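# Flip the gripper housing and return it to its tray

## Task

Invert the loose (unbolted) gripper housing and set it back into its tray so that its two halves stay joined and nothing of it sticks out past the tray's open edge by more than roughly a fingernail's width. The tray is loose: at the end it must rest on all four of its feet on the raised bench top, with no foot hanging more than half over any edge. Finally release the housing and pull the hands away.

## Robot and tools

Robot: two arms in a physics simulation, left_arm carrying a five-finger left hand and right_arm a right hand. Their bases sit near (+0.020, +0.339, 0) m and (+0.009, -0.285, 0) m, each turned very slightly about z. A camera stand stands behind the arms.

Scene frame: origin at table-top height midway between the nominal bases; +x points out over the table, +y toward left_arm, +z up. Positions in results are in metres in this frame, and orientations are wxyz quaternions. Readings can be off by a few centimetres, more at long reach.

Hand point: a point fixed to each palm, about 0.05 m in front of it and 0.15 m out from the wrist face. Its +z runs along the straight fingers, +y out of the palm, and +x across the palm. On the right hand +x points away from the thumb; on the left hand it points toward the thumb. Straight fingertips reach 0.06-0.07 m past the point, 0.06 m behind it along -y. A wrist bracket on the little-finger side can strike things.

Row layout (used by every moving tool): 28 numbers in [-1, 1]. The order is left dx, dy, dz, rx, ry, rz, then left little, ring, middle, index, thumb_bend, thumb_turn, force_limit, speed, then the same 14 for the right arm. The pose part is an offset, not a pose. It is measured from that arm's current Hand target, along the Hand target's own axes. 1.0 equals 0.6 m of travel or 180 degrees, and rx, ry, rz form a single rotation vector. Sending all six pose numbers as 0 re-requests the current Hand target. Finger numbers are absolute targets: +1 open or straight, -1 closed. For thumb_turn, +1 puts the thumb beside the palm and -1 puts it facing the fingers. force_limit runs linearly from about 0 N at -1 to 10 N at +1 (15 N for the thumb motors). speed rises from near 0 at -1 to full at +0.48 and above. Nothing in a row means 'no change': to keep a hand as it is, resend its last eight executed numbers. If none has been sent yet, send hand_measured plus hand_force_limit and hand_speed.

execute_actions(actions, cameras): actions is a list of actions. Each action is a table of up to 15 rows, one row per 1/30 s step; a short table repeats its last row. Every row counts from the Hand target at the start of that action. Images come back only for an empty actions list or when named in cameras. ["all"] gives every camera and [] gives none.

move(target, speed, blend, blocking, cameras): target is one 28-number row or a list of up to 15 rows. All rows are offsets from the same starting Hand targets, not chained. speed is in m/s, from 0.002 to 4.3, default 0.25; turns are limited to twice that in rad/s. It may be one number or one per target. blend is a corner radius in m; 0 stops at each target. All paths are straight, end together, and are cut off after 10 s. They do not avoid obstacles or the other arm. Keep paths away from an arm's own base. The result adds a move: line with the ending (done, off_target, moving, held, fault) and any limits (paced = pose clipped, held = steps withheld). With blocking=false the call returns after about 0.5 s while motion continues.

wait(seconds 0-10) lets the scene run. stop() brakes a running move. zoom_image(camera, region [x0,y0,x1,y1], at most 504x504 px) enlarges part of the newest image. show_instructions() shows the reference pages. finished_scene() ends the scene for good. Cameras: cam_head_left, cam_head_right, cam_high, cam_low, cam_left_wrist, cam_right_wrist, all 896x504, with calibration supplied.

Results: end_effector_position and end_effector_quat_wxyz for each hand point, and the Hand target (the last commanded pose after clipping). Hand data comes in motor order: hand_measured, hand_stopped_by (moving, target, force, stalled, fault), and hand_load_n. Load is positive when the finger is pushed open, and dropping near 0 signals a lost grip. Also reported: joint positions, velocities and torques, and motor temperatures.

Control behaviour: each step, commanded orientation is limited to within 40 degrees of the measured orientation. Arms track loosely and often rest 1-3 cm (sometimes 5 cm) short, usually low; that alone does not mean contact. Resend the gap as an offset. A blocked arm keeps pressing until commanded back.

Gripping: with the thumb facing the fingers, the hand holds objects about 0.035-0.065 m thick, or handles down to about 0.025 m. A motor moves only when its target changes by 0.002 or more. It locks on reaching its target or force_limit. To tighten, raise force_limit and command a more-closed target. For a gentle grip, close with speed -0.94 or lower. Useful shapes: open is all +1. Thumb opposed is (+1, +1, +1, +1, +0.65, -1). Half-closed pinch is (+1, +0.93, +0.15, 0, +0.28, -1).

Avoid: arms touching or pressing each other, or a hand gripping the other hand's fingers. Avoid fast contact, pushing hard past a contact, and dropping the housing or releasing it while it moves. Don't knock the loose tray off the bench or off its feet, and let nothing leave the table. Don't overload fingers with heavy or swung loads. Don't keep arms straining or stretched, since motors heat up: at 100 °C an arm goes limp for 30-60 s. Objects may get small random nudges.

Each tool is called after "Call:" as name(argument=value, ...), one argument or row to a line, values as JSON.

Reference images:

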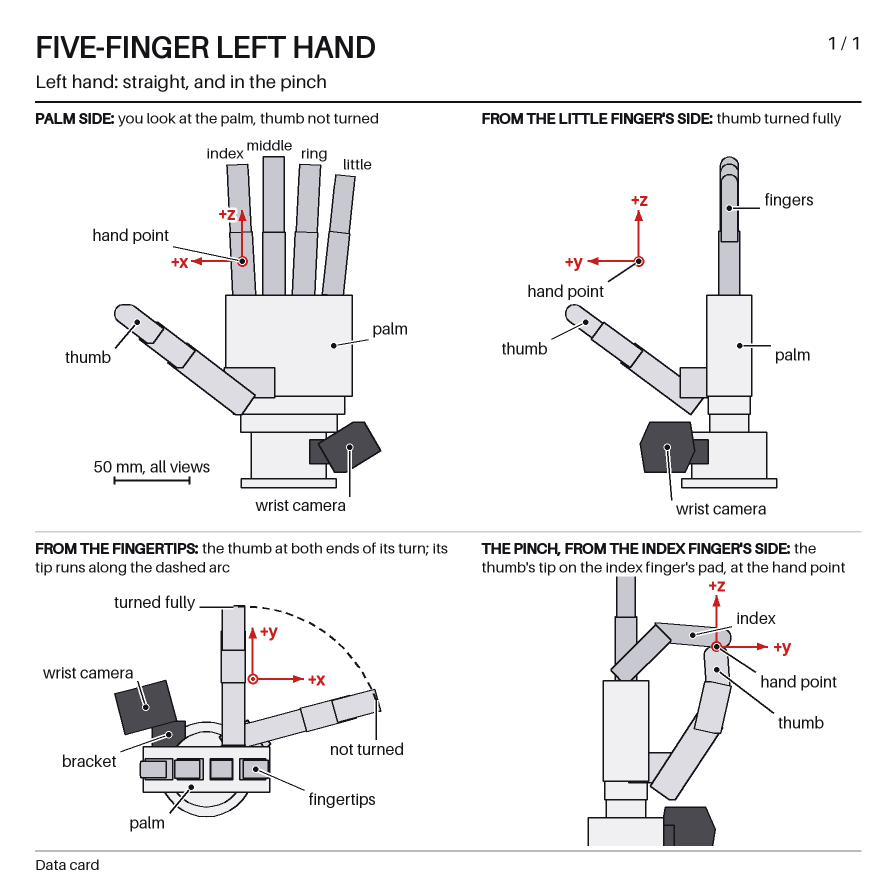

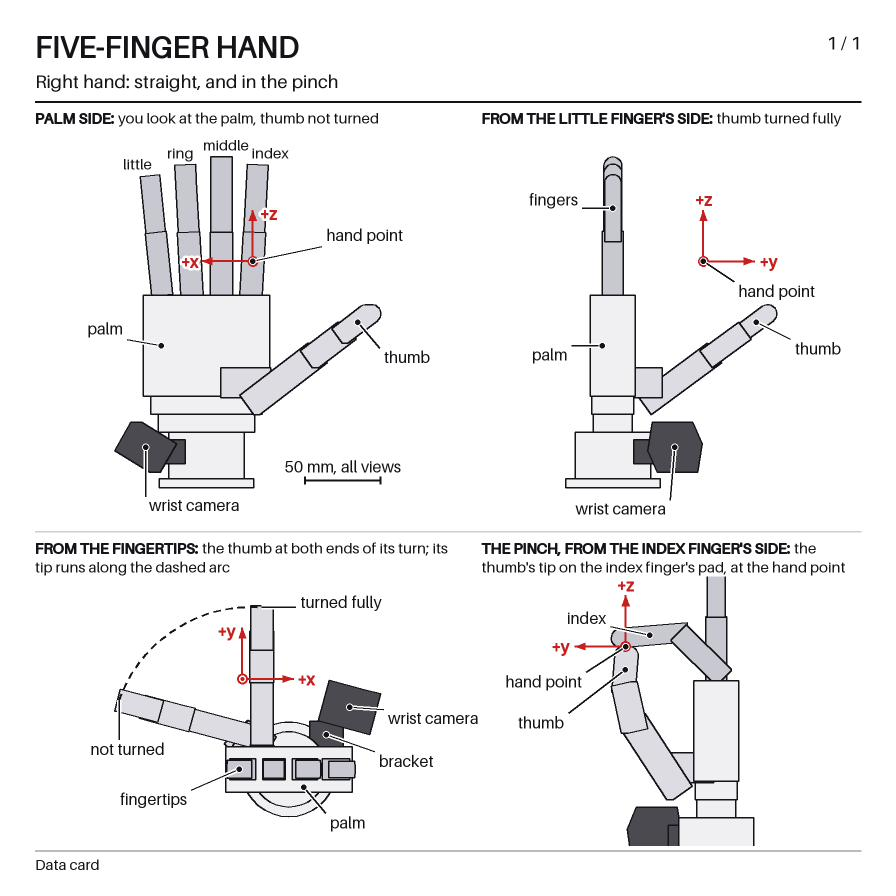

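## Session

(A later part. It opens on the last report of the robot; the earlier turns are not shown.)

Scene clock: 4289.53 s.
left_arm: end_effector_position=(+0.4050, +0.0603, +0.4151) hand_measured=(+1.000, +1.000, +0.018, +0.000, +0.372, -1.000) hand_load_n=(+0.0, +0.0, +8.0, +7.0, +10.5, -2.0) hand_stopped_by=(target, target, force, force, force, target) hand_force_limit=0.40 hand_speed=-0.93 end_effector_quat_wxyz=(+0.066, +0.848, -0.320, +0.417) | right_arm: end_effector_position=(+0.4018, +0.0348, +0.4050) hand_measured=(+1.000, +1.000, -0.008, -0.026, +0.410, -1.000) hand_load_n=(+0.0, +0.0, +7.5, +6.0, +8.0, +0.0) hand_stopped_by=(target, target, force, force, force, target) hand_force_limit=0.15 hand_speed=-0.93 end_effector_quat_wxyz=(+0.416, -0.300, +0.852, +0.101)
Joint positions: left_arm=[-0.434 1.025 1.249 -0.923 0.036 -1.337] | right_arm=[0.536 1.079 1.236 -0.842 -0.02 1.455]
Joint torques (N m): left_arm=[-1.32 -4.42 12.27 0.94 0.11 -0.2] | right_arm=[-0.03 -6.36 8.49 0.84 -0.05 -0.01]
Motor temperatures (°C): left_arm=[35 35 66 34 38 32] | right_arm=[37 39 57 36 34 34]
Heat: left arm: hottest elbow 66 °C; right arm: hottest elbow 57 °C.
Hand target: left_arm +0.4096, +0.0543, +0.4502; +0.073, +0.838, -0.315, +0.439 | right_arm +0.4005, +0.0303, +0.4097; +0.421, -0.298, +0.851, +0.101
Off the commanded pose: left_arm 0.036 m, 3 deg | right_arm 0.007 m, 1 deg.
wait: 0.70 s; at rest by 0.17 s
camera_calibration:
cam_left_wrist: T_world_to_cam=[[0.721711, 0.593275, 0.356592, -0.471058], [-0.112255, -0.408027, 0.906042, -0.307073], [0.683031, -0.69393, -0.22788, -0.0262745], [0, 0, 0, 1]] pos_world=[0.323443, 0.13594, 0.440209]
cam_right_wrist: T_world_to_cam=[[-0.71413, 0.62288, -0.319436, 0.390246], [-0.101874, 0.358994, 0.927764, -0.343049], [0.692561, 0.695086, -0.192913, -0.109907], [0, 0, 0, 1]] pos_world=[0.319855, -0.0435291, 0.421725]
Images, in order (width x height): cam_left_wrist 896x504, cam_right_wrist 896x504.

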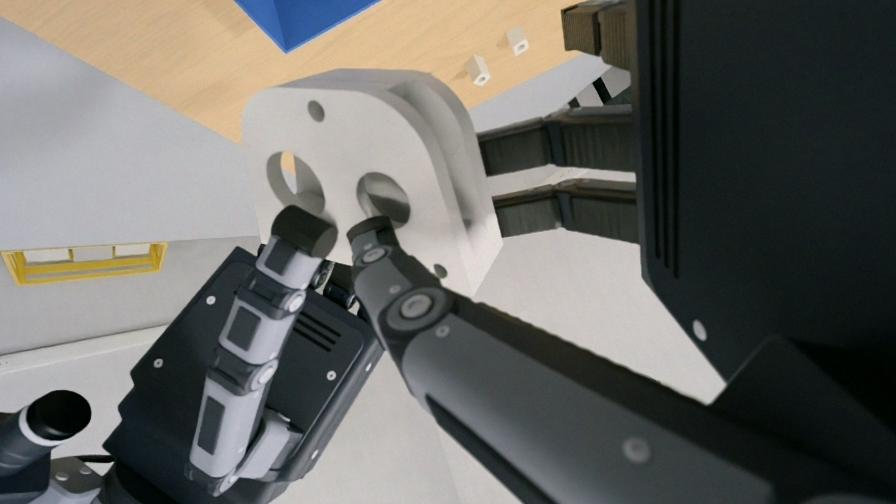

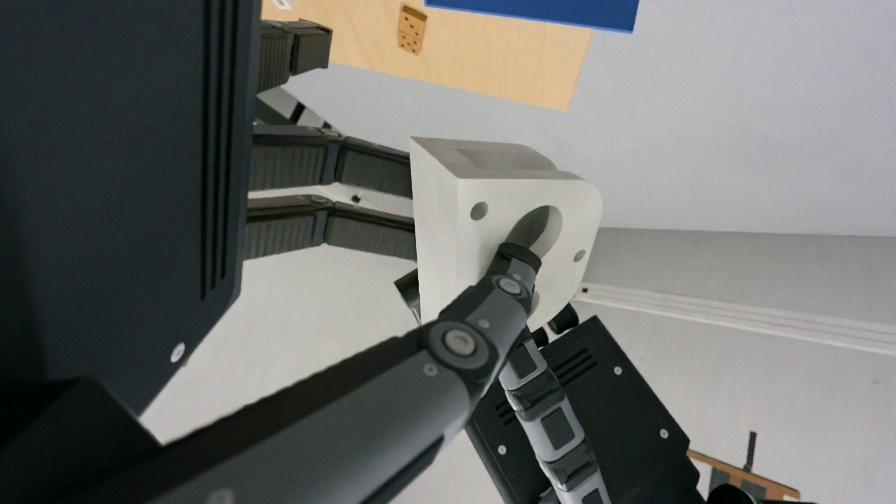

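Call:
execute_actions(
  actions=[
    [[0,0,0,0,0,0,1,1,-0.15,-0.3,-0.05,-1,0.4,-0.93,0,0,0,0,0,0,1,1,-0.17,-0.32,-0.05,-1,0.45,-0.93]],
  ],
)

Call:
execute_actions(
  actions=[
    [[0,0,0,0,0,0,1,1,0.6,0.5,0.57,-1,0.4,-0.8,0,0,0,0,0,0,1,1,-0.17,-0.32,-0.05,-1,0.45,-0.93]],
  ],
  cameras=["cam_left_wrist","cam_right_wrist"],
)

Scene clock: 4307.30 s.
left_arm: end_effector_position=(+0.4050, +0.0603, +0.4151) hand_measured=(+1.000, +1.000, +0.018, +0.000, +0.372, -1.000) hand_load_n=(+0.0, +0.0, +7.0, +6.5, +10.5, -1.5) hand_stopped_by=(target, target, force, force, force, target) hand_force_limit=0.40 hand_speed=-0.93 end_effector_quat_wxyz=(+0.066, +0.848, -0.320, +0.417) | right_arm: end_effector_position=(+0.4018, +0.0349, +0.4050) hand_measured=(+1.000, +1.000, -0.008, -0.026, +0.404, -1.000) hand_load_n=(+0.0, +0.0, +8.0, +6.5, +10.0, -0.5) hand_stopped_by=(target, target, force, force, force, target) hand_force_limit=0.45 hand_speed=-0.93 end_effector_quat_wxyz=(+0.416, -0.300, +0.852, +0.102)
Joint positions: left_arm=[-0.434 1.025 1.249 -0.923 0.036 -1.337] | right_arm=[0.536 1.079 1.236 -0.842 -0.02 1.455]
Joint torques (N m): left_arm=[-1.26 -4.37 12.26 0.96 0.1 -0.19] | right_arm=[-0.03 -6.42 8.49 0.83 -0.04 -0.01]
Motor temperatures (°C): left_arm=[35 35 67 34 38 32] | right_arm=[37 39 57 36 34 34]
Heat: left arm: hottest elbow 67 °C; right arm: hottest elbow 57 °C.
Hand target: left_arm +0.4096, +0.0543, +0.4502; +0.073, +0.838, -0.315, +0.439 | right_arm +0.4004, +0.0303, +0.4097; +0.421, -0.298, +0.851, +0.101
Off the commanded pose: left_arm 0.036 m, 3 deg | right_arm 0.007 m, 1 deg.
Step readings (end_effector_position of left_arm | right_arm):
0: (+0.4050, +0.0603, +0.4151) | (+0.4018, +0.0348, +0.4050)
1: (+0.4050, +0.0603, +0.4151) | (+0.4018, +0.0348, +0.4050)
2: (+0.4050, +0.0603, +0.4151) | (+0.4018, +0.0348, +0.4050)
4: (+0.4050, +0.0603, +0.4151) | (+0.4018, +0.0348, +0.4050)
8: (+0.4050, +0.0603, +0.4151) | (+0.4018, +0.0349, +0.4050)
15: (+0.4050, +0.0603, +0.4151) | (+0.4018, +0.0349, +0.4050)

Scene clock: 4308.63 s.
left_arm: end_effector_position=(+0.4050, +0.0602, +0.4152) hand_measured=(+1.000, +1.000, +0.600, +0.500, +0.570, -1.000) hand_load_n=(+0.0, +0.0, +0.0, +0.0, +0.0, +0.0) hand_stopped_by=(target, target, target, target, target, target) hand_force_limit=0.40 hand_speed=-0.80 end_effector_quat_wxyz=(+0.066, +0.848, -0.320, +0.417) | right_arm: end_effector_position=(+0.4020, +0.0346, +0.4050) hand_measured=(+1.000, +1.000, -0.008, -0.026, +0.404, -1.000) hand_load_n=(+0.0, +0.0, +7.5, +5.0, +11.5, -0.5) hand_stopped_by=(target, target, force, force, force, target) hand_force_limit=0.45 hand_speed=-0.93 end_effector_quat_wxyz=(+0.416, -0.300, +0.852, +0.101)
Joint positions: left_arm=[-0.434 1.025 1.249 -0.923 0.035 -1.338] | right_arm=[0.536 1.079 1.236 -0.842 -0.02 1.455]
Joint torques (N m): left_arm=[-1.32 -4.42 12.29 0.94 0.11 -0.18] | right_arm=[0.03 -6.36 8.49 0.83 -0.06 -0.01]
Motor temperatures (°C): left_arm=[35 35 67 34 38 32] | right_arm=[37 39 57 36 34 34]
Heat: left arm: hottest elbow 67 °C; right arm: hottest elbow 57 °C.
Hand target: left_arm +0.4096, +0.0543, +0.4502; +0.073, +0.838, -0.315, +0.439 | right_arm +0.4004, +0.0304, +0.4097; +0.421, -0.298, +0.851, +0.101
Off the commanded pose: left_arm 0.036 m, 3 deg | right_arm 0.007 m, 1 deg.
Step readings (end_effector_position of left_arm | right_arm):
0: (+0.4050, +0.0603, +0.4151) | (+0.4018, +0.0349, +0.4050)
1: (+0.4050, +0.0603, +0.4151) | (+0.4018, +0.0349, +0.4050)
2: (+0.4050, +0.0603, +0.4151) | (+0.4018, +0.0349, +0.4050)
4: (+0.4049, +0.0602, +0.4151) | (+0.4020, +0.0346, +0.4050)
8: (+0.4050, +0.0602, +0.4151) | (+0.4020, +0.0346, +0.4050)
15: (+0.4050, +0.0602, +0.4152) | (+0.4020, +0.0346, +0.4050)
camera_calibration:
cam_left_wrist: T_world_to_cam=[[0.721471, 0.593903, 0.356033, -0.47076], [-0.11175, -0.407564, 0.906313, -0.30746], [0.683368, -0.693665, -0.227677, -0.0265787], [0, 0, 0, 1]] pos_world=[0.323444, 0.135839, 0.44021]
cam_right_wrist: T_world_to_cam=[[-0.713652, 0.623285, -0.319712, 0.390361], [-0.101829, 0.359252, 0.927668, -0.342966], [0.693059, 0.694589, -0.192913, -0.110087], [0, 0, 0, 1]] pos_world=[0.319955, -0.0436297, 0.421725]
Images, in order (width x height): cam_left_wrist 896x504, cam_right_wrist 896x504.

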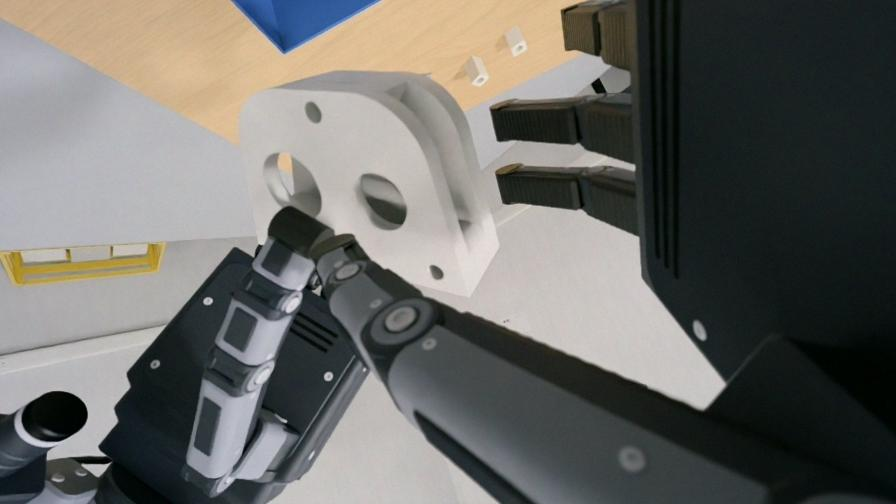

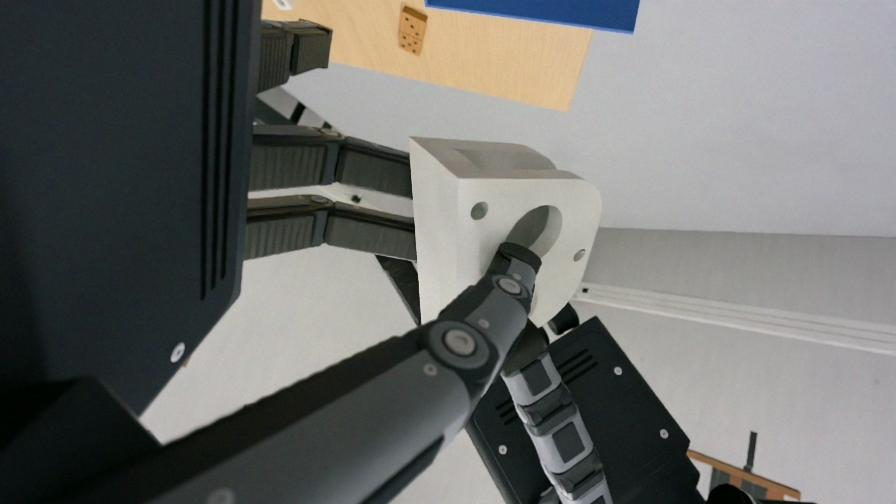

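Call:
move(
  target=[
    [-0.0538,-0.1442,-0.0468,0,0,0,1,1,0.6,0.5,0.57,-1,0.4,-0.8,0,0,0,0,0,0,1,1,-0.17,-0.32,-0.05,-1,0.45,-0.93],
    [-0.157,-0.339,-0.1712,0,0,0,1,1,0.6,0.5,0.57,-1,0.4,-0.8,0,0,0,0,0,0,1,1,-0.17,-0.32,-0.05,-1,0.45,-0.93],
  ],
  speed=[0.1,0.2],
  blend=0.02,
  cameras=["all"],
)

Scene clock: 4332.60 s.
left_arm: end_effector_position=(+0.4173, +0.3007, +0.4440) hand_measured=(+1.000, +1.000, +0.600, +0.500, +0.570, -1.000) hand_load_n=(+0.0, +0.0, +0.0, +0.0, +0.0, -0.5) hand_stopped_by=(target, target, target, target, target, target) hand_force_limit=0.40 hand_speed=-0.80 end_effector_quat_wxyz=(+0.087, +0.850, -0.302, +0.422) | right_arm: end_effector_position=(+0.4020, +0.0346, +0.4050) hand_measured=(+1.000, +1.000, -0.008, -0.026, +0.404, -1.000) hand_load_n=(+0.0, +0.0, +8.0, +5.0, +11.0, -0.5) hand_stopped_by=(target, target, force, force, force, target) hand_force_limit=0.45 hand_speed=-0.93 end_effector_quat_wxyz=(+0.416, -0.300, +0.852, +0.101)
Joint positions: left_arm=[0.378 1.06 1.361 -1.206 0.645 -0.778] | right_arm=[0.536 1.079 1.236 -0.842 -0.02 1.455]
Joint torques (N m): left_arm=[-1.14 -4.54 11.44 0.58 0.57 0.03] | right_arm=[0.03 -6.42 8.49 0.83 -0.06 -0.01]
Motor temperatures (°C): left_arm=[35 35 67 34 38 32] | right_arm=[37 39 57 36 34 34]
Heat: left arm: hottest elbow 67 °C; right arm: hottest elbow 57 °C.
Hand target: left_arm +0.4198, +0.2999, +0.4698; +0.073, +0.838, -0.315, +0.439 | right_arm +0.4004, +0.0304, +0.4097; +0.421, -0.298, +0.851, +0.101
Off the commanded pose: left_arm 0.026 m, 3 deg | right_arm 0.007 m, 1 deg.
move: off_target (left_arm)
camera_calibration:
cam_left_wrist: T_world_to_cam=[[0.71508, 0.62262, 0.317812, -0.621691], [-0.0977791, -0.361082, 0.927394, -0.263358], [0.69217, -0.694236, -0.197324, 0.121433], [0, 0, 0, 1]] pos_world=[0.334755, 0.376287, 0.465779]
cam_right_wrist: T_world_to_cam=[[-0.713652, 0.623285, -0.319712, 0.390361], [-0.101829, 0.359252, 0.927668, -0.342966], [0.693059, 0.694589, -0.192913, -0.110087], [0, 0, 0, 1]] pos_world=[0.319955, -0.0436297, 0.421725]

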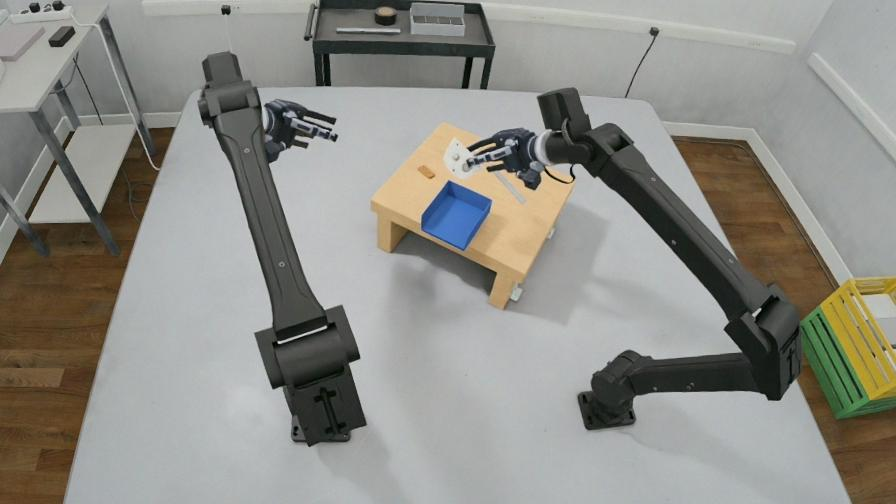

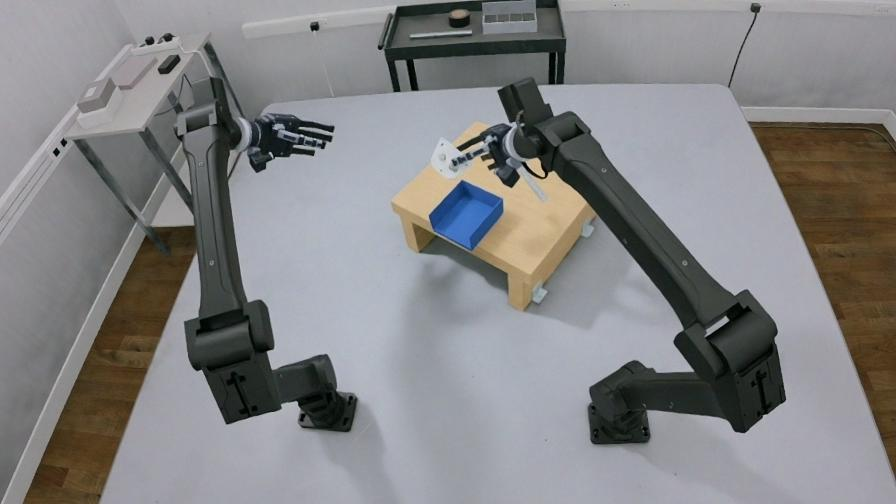

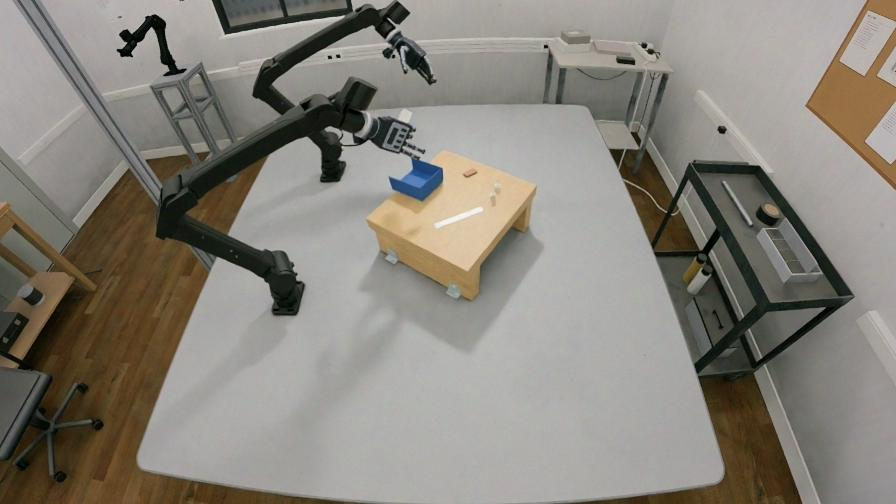

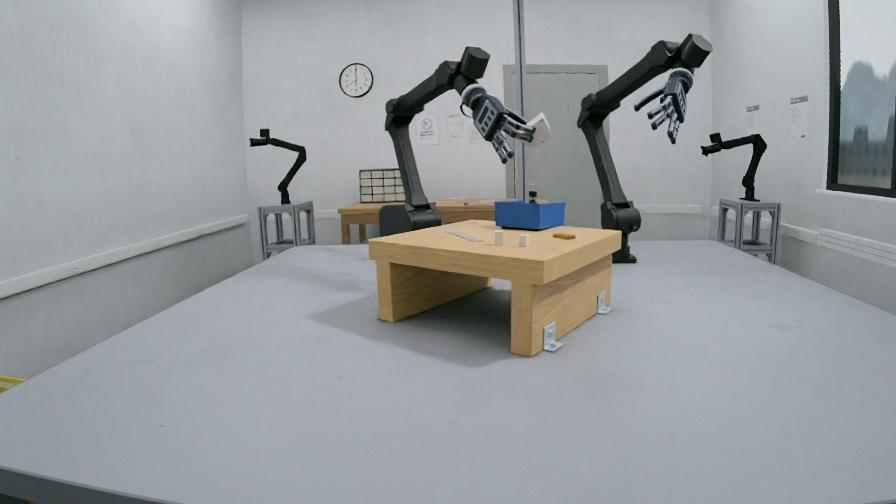

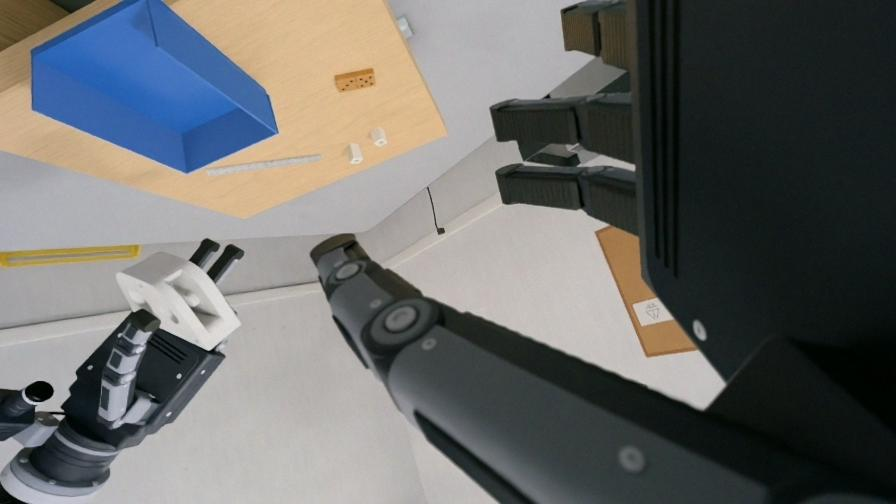

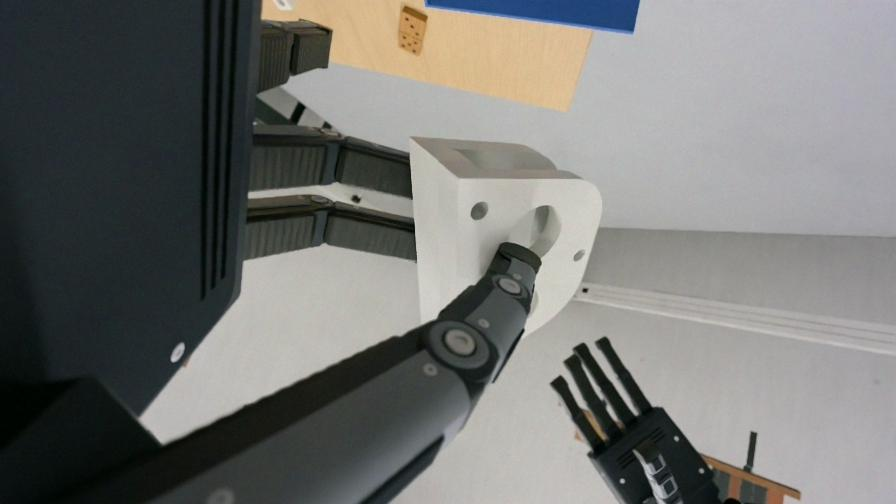

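Call:
zoom_image(
  camera="cam_head_left",
  region=[400, 150, 520, 270],
)

Call:
zoom_image(
  camera="cam_head_right",
  region=[400, 150, 530, 270],
)

Call:
zoom_image(
  camera="cam_high",
  region=[360, 140, 480, 230],
)

Call:
zoom_image(
  camera="cam_low",
  region=[470, 180, 600, 260],
)

Call:
zoom_image(
  camera="cam_left_wrist",
  region=[0, 0, 300, 230],
)

Scaled by 4.200 from the camera's 896x504 image, which has a finer 1280x720 frame.

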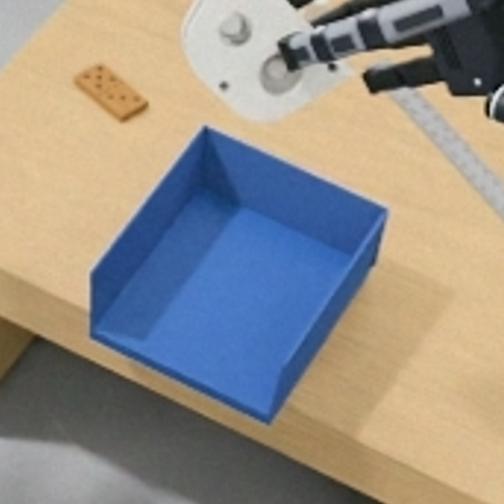

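Scaled by 3.877 from the camera's 896x504 image, which has a finer 1280x720 frame.

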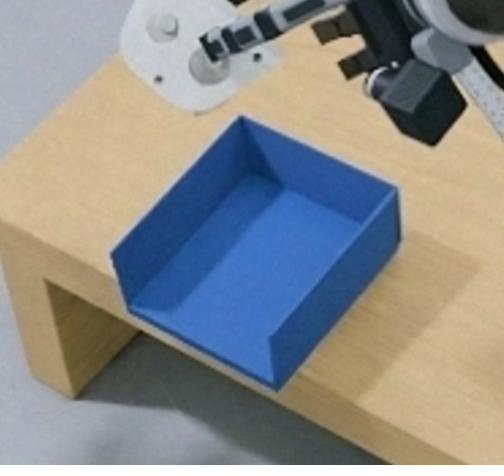

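Scaled by 4.200 from the camera's 896x504 image, which has a finer 1280x720 frame.

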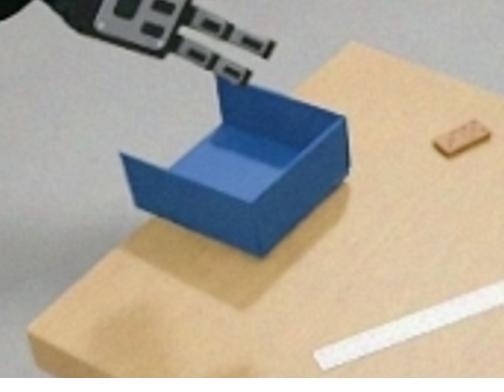

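Scaled by 3.877 from the camera's 896x504 image, which has a finer 1280x720 frame.

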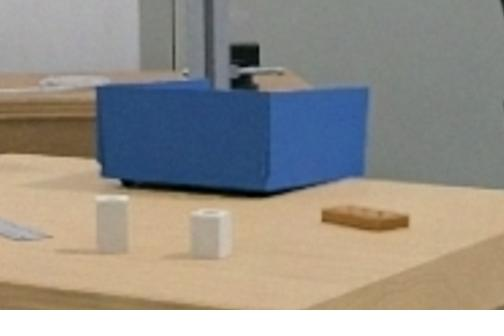

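Scaled by 1.680 from the camera's 896x504 image, which has a finer 1280x720 frame.

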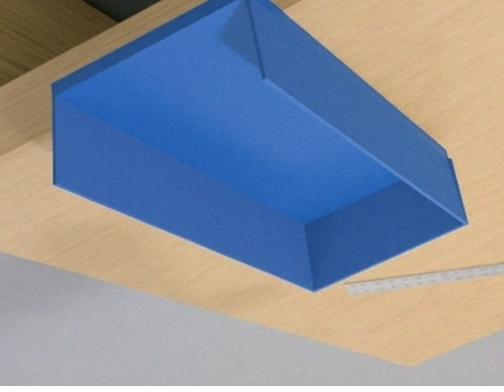

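Call:
move(
  target=[
    [0,0,0,0,0,0,-1,-1,-1,1,1,-1,0,0,0.2135,-0.2348,-0.2895,-0.0654,0.0747,-0.4533,1,1,-0.17,-0.32,-0.05,-1,0.45,-0.93],
    [0.047,0.371,0.2138,-0.2376,-0.1785,0.4272,-1,-1,-1,1,1,-1,0,0,0.2135,-0.2348,-0.2895,-0.0654,0.0747,-0.4533,1,1,-0.17,-0.32,-0.05,-1,0.45,-0.93],
  ],
  speed=0.22,
  blend=0.02,
  cameras=["all"],
)

Scene clock: 4389.27 s.
left_arm: end_effector_position=(+0.3806, +0.0628, +0.3620) hand_measured=(-1.000, -1.000, -1.000, +1.000, +1.000, -1.000) hand_load_n=(+0.0, +0.0, +0.0, +0.0, +0.0, +0.0) hand_stopped_by=(target, target, target, target, target, target) hand_force_limit=0.00 hand_speed=0.00 end_effector_quat_wxyz=(+0.038, -0.478, +0.872, -0.098) | right_arm: end_effector_position=(+0.3078, -0.2074, +0.4081) hand_measured=(+1.000, +1.000, -0.008, -0.026, +0.404, -1.000) hand_load_n=(+0.0, +0.0, +7.5, +5.5, +11.5, -0.5) hand_stopped_by=(target, target, force, force, force, target) hand_force_limit=0.45 hand_speed=-0.93 end_effector_quat_wxyz=(-0.248, +0.829, -0.484, +0.130)
Joint positions: left_arm=[-0.534 1.587 1.928 -1.703 0.026 -0.007] | right_arm=[0.061 1.054 1.528 -1.53 -0.252 -0.37]
Joint torques (N m): left_arm=[-0.56 -11.34 10.77 0.02 -0.05 0.08] | right_arm=[-0.15 -4.13 11.67 0.16 -0.19 -0.16]
Motor temperatures (°C): left_arm=[35 35 65 34 39 32] | right_arm=[37 39 57 35 34 34]
Heat: left arm: hottest elbow 65 °C; right arm: hottest elbow 57 °C.
Hand target: left_arm +0.3883, +0.0595, +0.3802; +0.013, -0.471, +0.882, -0.030 | right_arm +0.3101, -0.2102, +0.4301; -0.261, +0.826, -0.476, +0.151
Off the commanded pose: left_arm 0.020 m, 9 deg | right_arm 0.022 m, 3 deg.
joint sent to its limit (left arm) — joint 4 (wrist pitch), lower limit. The joint targets are off in orientation, not in position.
move: off_target (left_arm, right_arm); blend cut to 0 m at target 1
camera_calibration:
cam_left_wrist: T_world_to_cam=[[0.628908, -0.75592, 0.181824, -0.252689], [-0.733026, -0.498562, 0.46272, 0.141683], [-0.259128, -0.42429, -0.867658, 0.553285], [0, 0, 0, 1]] pos_world=[0.406147, 0.114379, 0.460448]
cam_right_wrist: T_world_to_cam=[[-0.539746, -0.661979, -0.520056, 0.236665], [-0.840793, 0.454536, 0.294047, 0.237294], [0.0417311, 0.59597, -0.801922, 0.552435], [0, 0, 0, 1]] pos_world=[0.3042, -0.280427, 0.496313]

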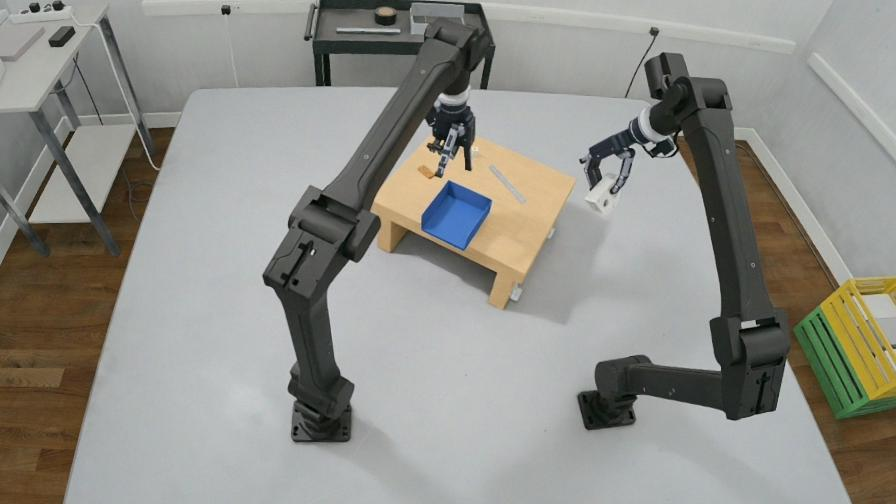

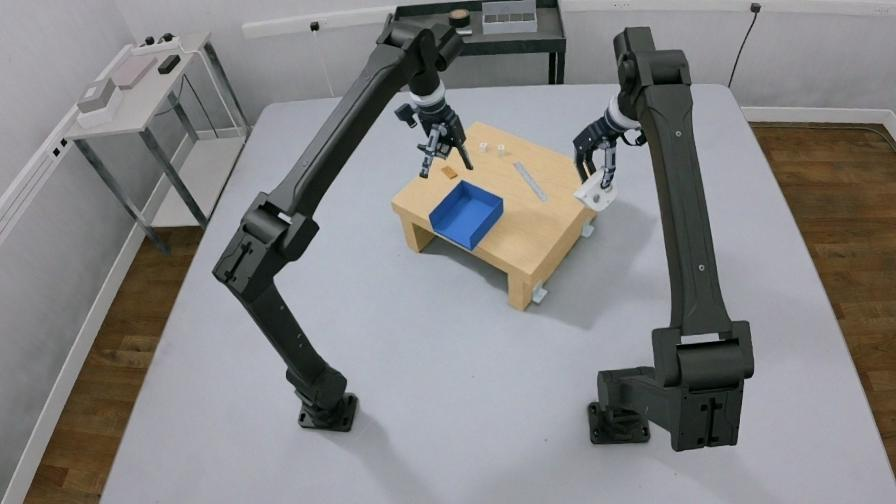

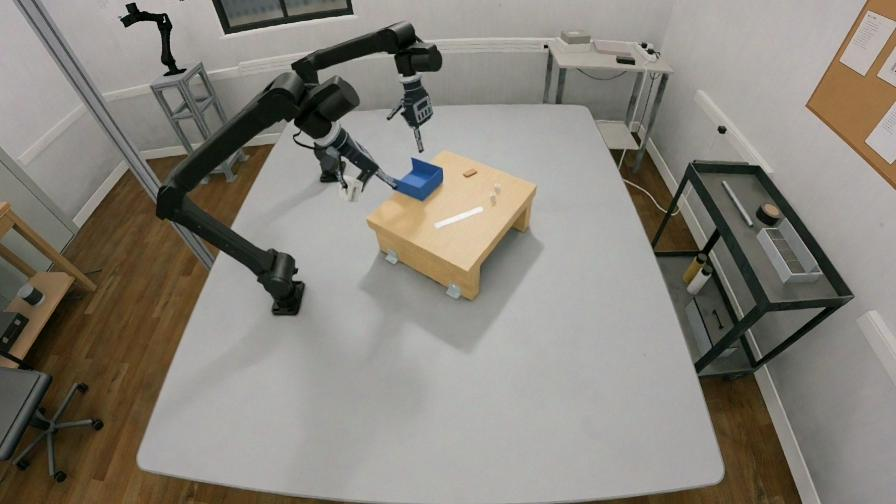

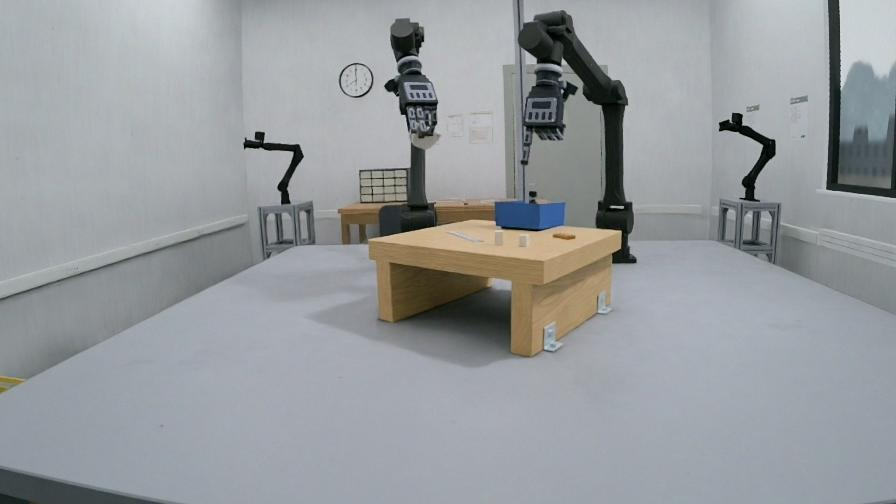

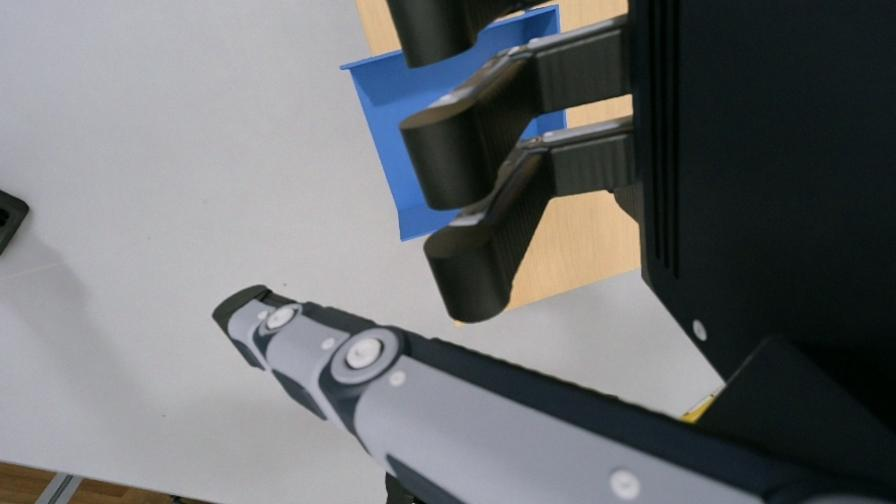

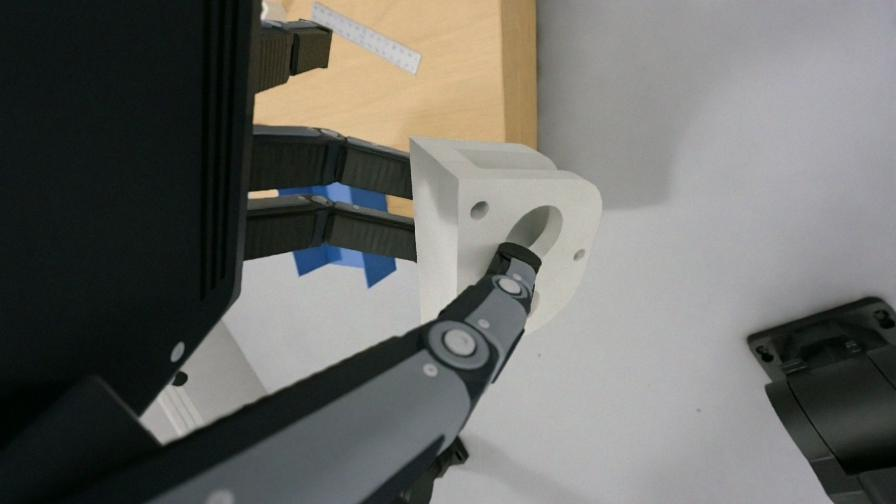

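Call:
move(
  target=[0.0,-0.0091,0.14,0,0,0,-1,-1,-1,1,1,-1,0,0,0,0,0,0,0,0,1,1,-0.17,-0.32,-0.05,-1,0.45,-0.93],
  speed=0.12,
  cameras=["cam_head_left","cam_head_right","cam_high","cam_left_wrist"],
)

Scene clock: 4409.90 s.
left_arm: end_effector_position=(+0.3975, +0.0554, +0.2992) hand_measured=(-1.000, -1.000, -1.000, +1.000, +1.000, -1.000) hand_load_n=(+0.0, +0.0, +0.0, +0.0, +0.0, +0.0) hand_stopped_by=(target, target, target, target, target, target) hand_force_limit=0.00 hand_speed=0.00 end_effector_quat_wxyz=(+0.011, -0.479, +0.877, -0.029) | right_arm: end_effector_position=(+0.3078, -0.2074, +0.4081) hand_measured=(+1.000, +1.000, -0.008, -0.026, +0.404, -1.000) hand_load_n=(+0.0, +0.0, +7.5, +5.5, +11.5, -0.5) hand_stopped_by=(target, target, force, force, force, target) hand_force_limit=0.45 hand_speed=-0.93 end_effector_quat_wxyz=(-0.248, +0.829, -0.484, +0.130)
Joint positions: left_arm=[-0.535 1.704 1.898 -1.703 0.009 -0.003] | right_arm=[0.061 1.054 1.528 -1.53 -0.252 -0.37]
Joint torques (N m): left_arm=[-1.38 -14.1 6.61 0.39 -0.08 0.1] | right_arm=[-0.15 -4.13 11.67 0.16 -0.19 -0.15]
Motor temperatures (°C): left_arm=[35 36 62 34 39 32] | right_arm=[37 39 57 35 34 34]
Heat: left arm: hottest elbow 62 °C; right arm: hottest elbow 57 °C.
Hand target: left_arm +0.3971, +0.0531, +0.2968; +0.013, -0.471, +0.882, -0.030 | right_arm +0.3101, -0.2102, +0.4301; -0.261, +0.826, -0.476, +0.151
Off the commanded pose: left_arm 0.003 m, 1 deg | right_arm 0.022 m, 3 deg.
move: off_target (right_arm)
camera_calibration:
cam_left_wrist: T_world_to_cam=[[0.63978, -0.76769, 0.0365189, -0.217687], [-0.679156, -0.542477, 0.494434, 0.151124], [-0.359762, -0.341131, -0.868447, 0.535649], [0, 0, 0, 1]] pos_world=[0.434614, 0.0975916, 0.398412]
Images, in order (width x height): cam_head_left 896x504, cam_head_right 896x504, cam_high 896x504, cam_left_wrist 896x504.

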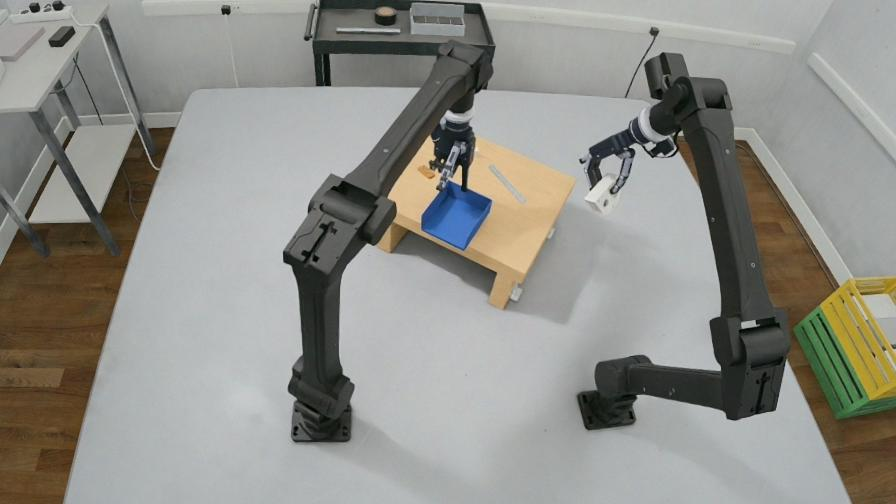

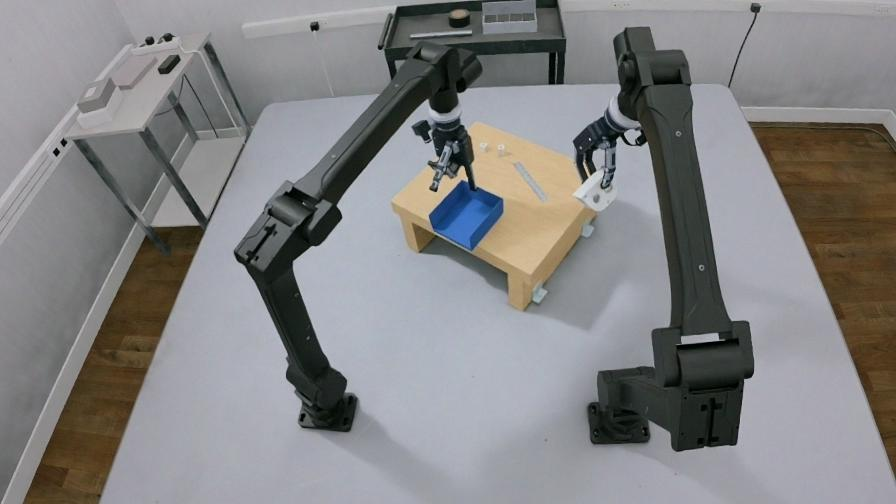

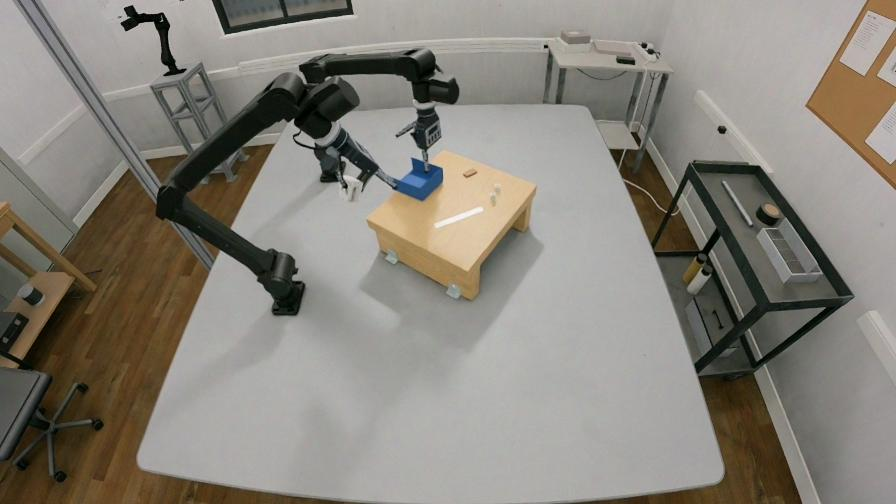

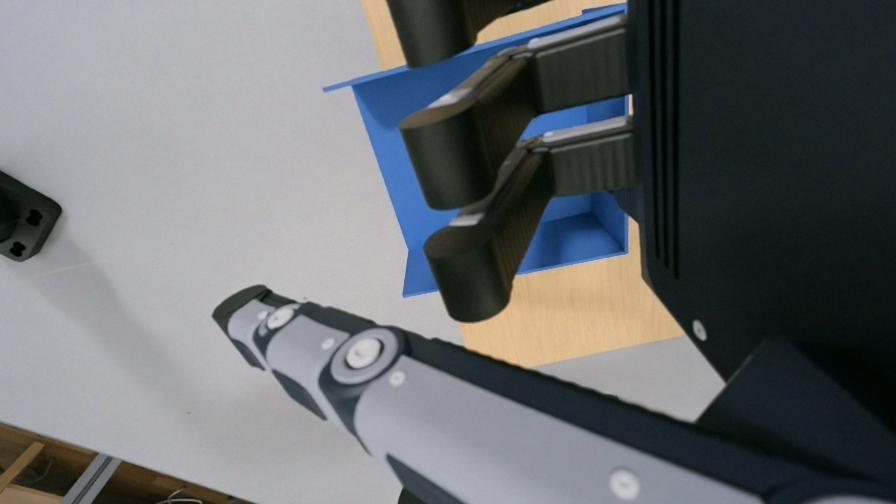

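Call:
zoom_image(
  camera="cam_head_left",
  region=[400, 130, 520, 270],
)

Call:
zoom_image(
  camera="cam_high",
  region=[360, 110, 480, 230],
)

Scaled by 3.600 from the camera's 896x504 image, which has a finer 1280x720 frame.

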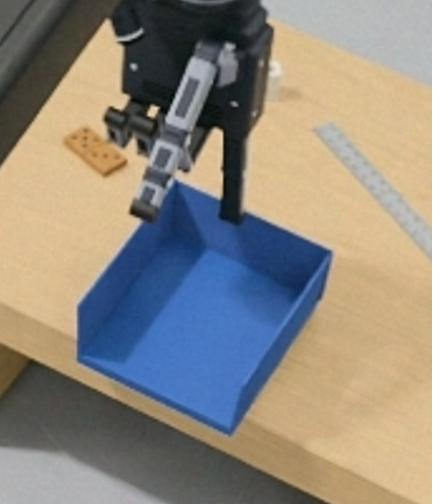

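Scaled by 4.200 from the camera's 896x504 image, which has a finer 1280x720 frame.

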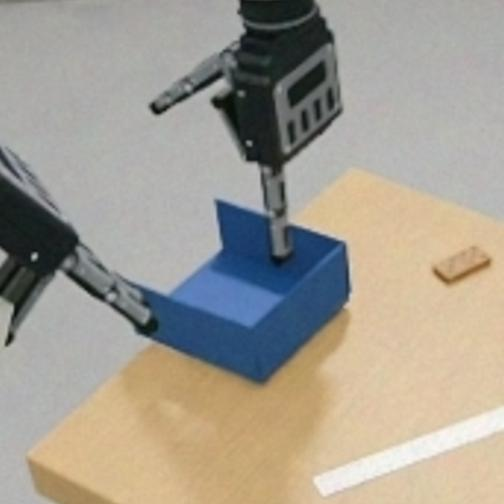

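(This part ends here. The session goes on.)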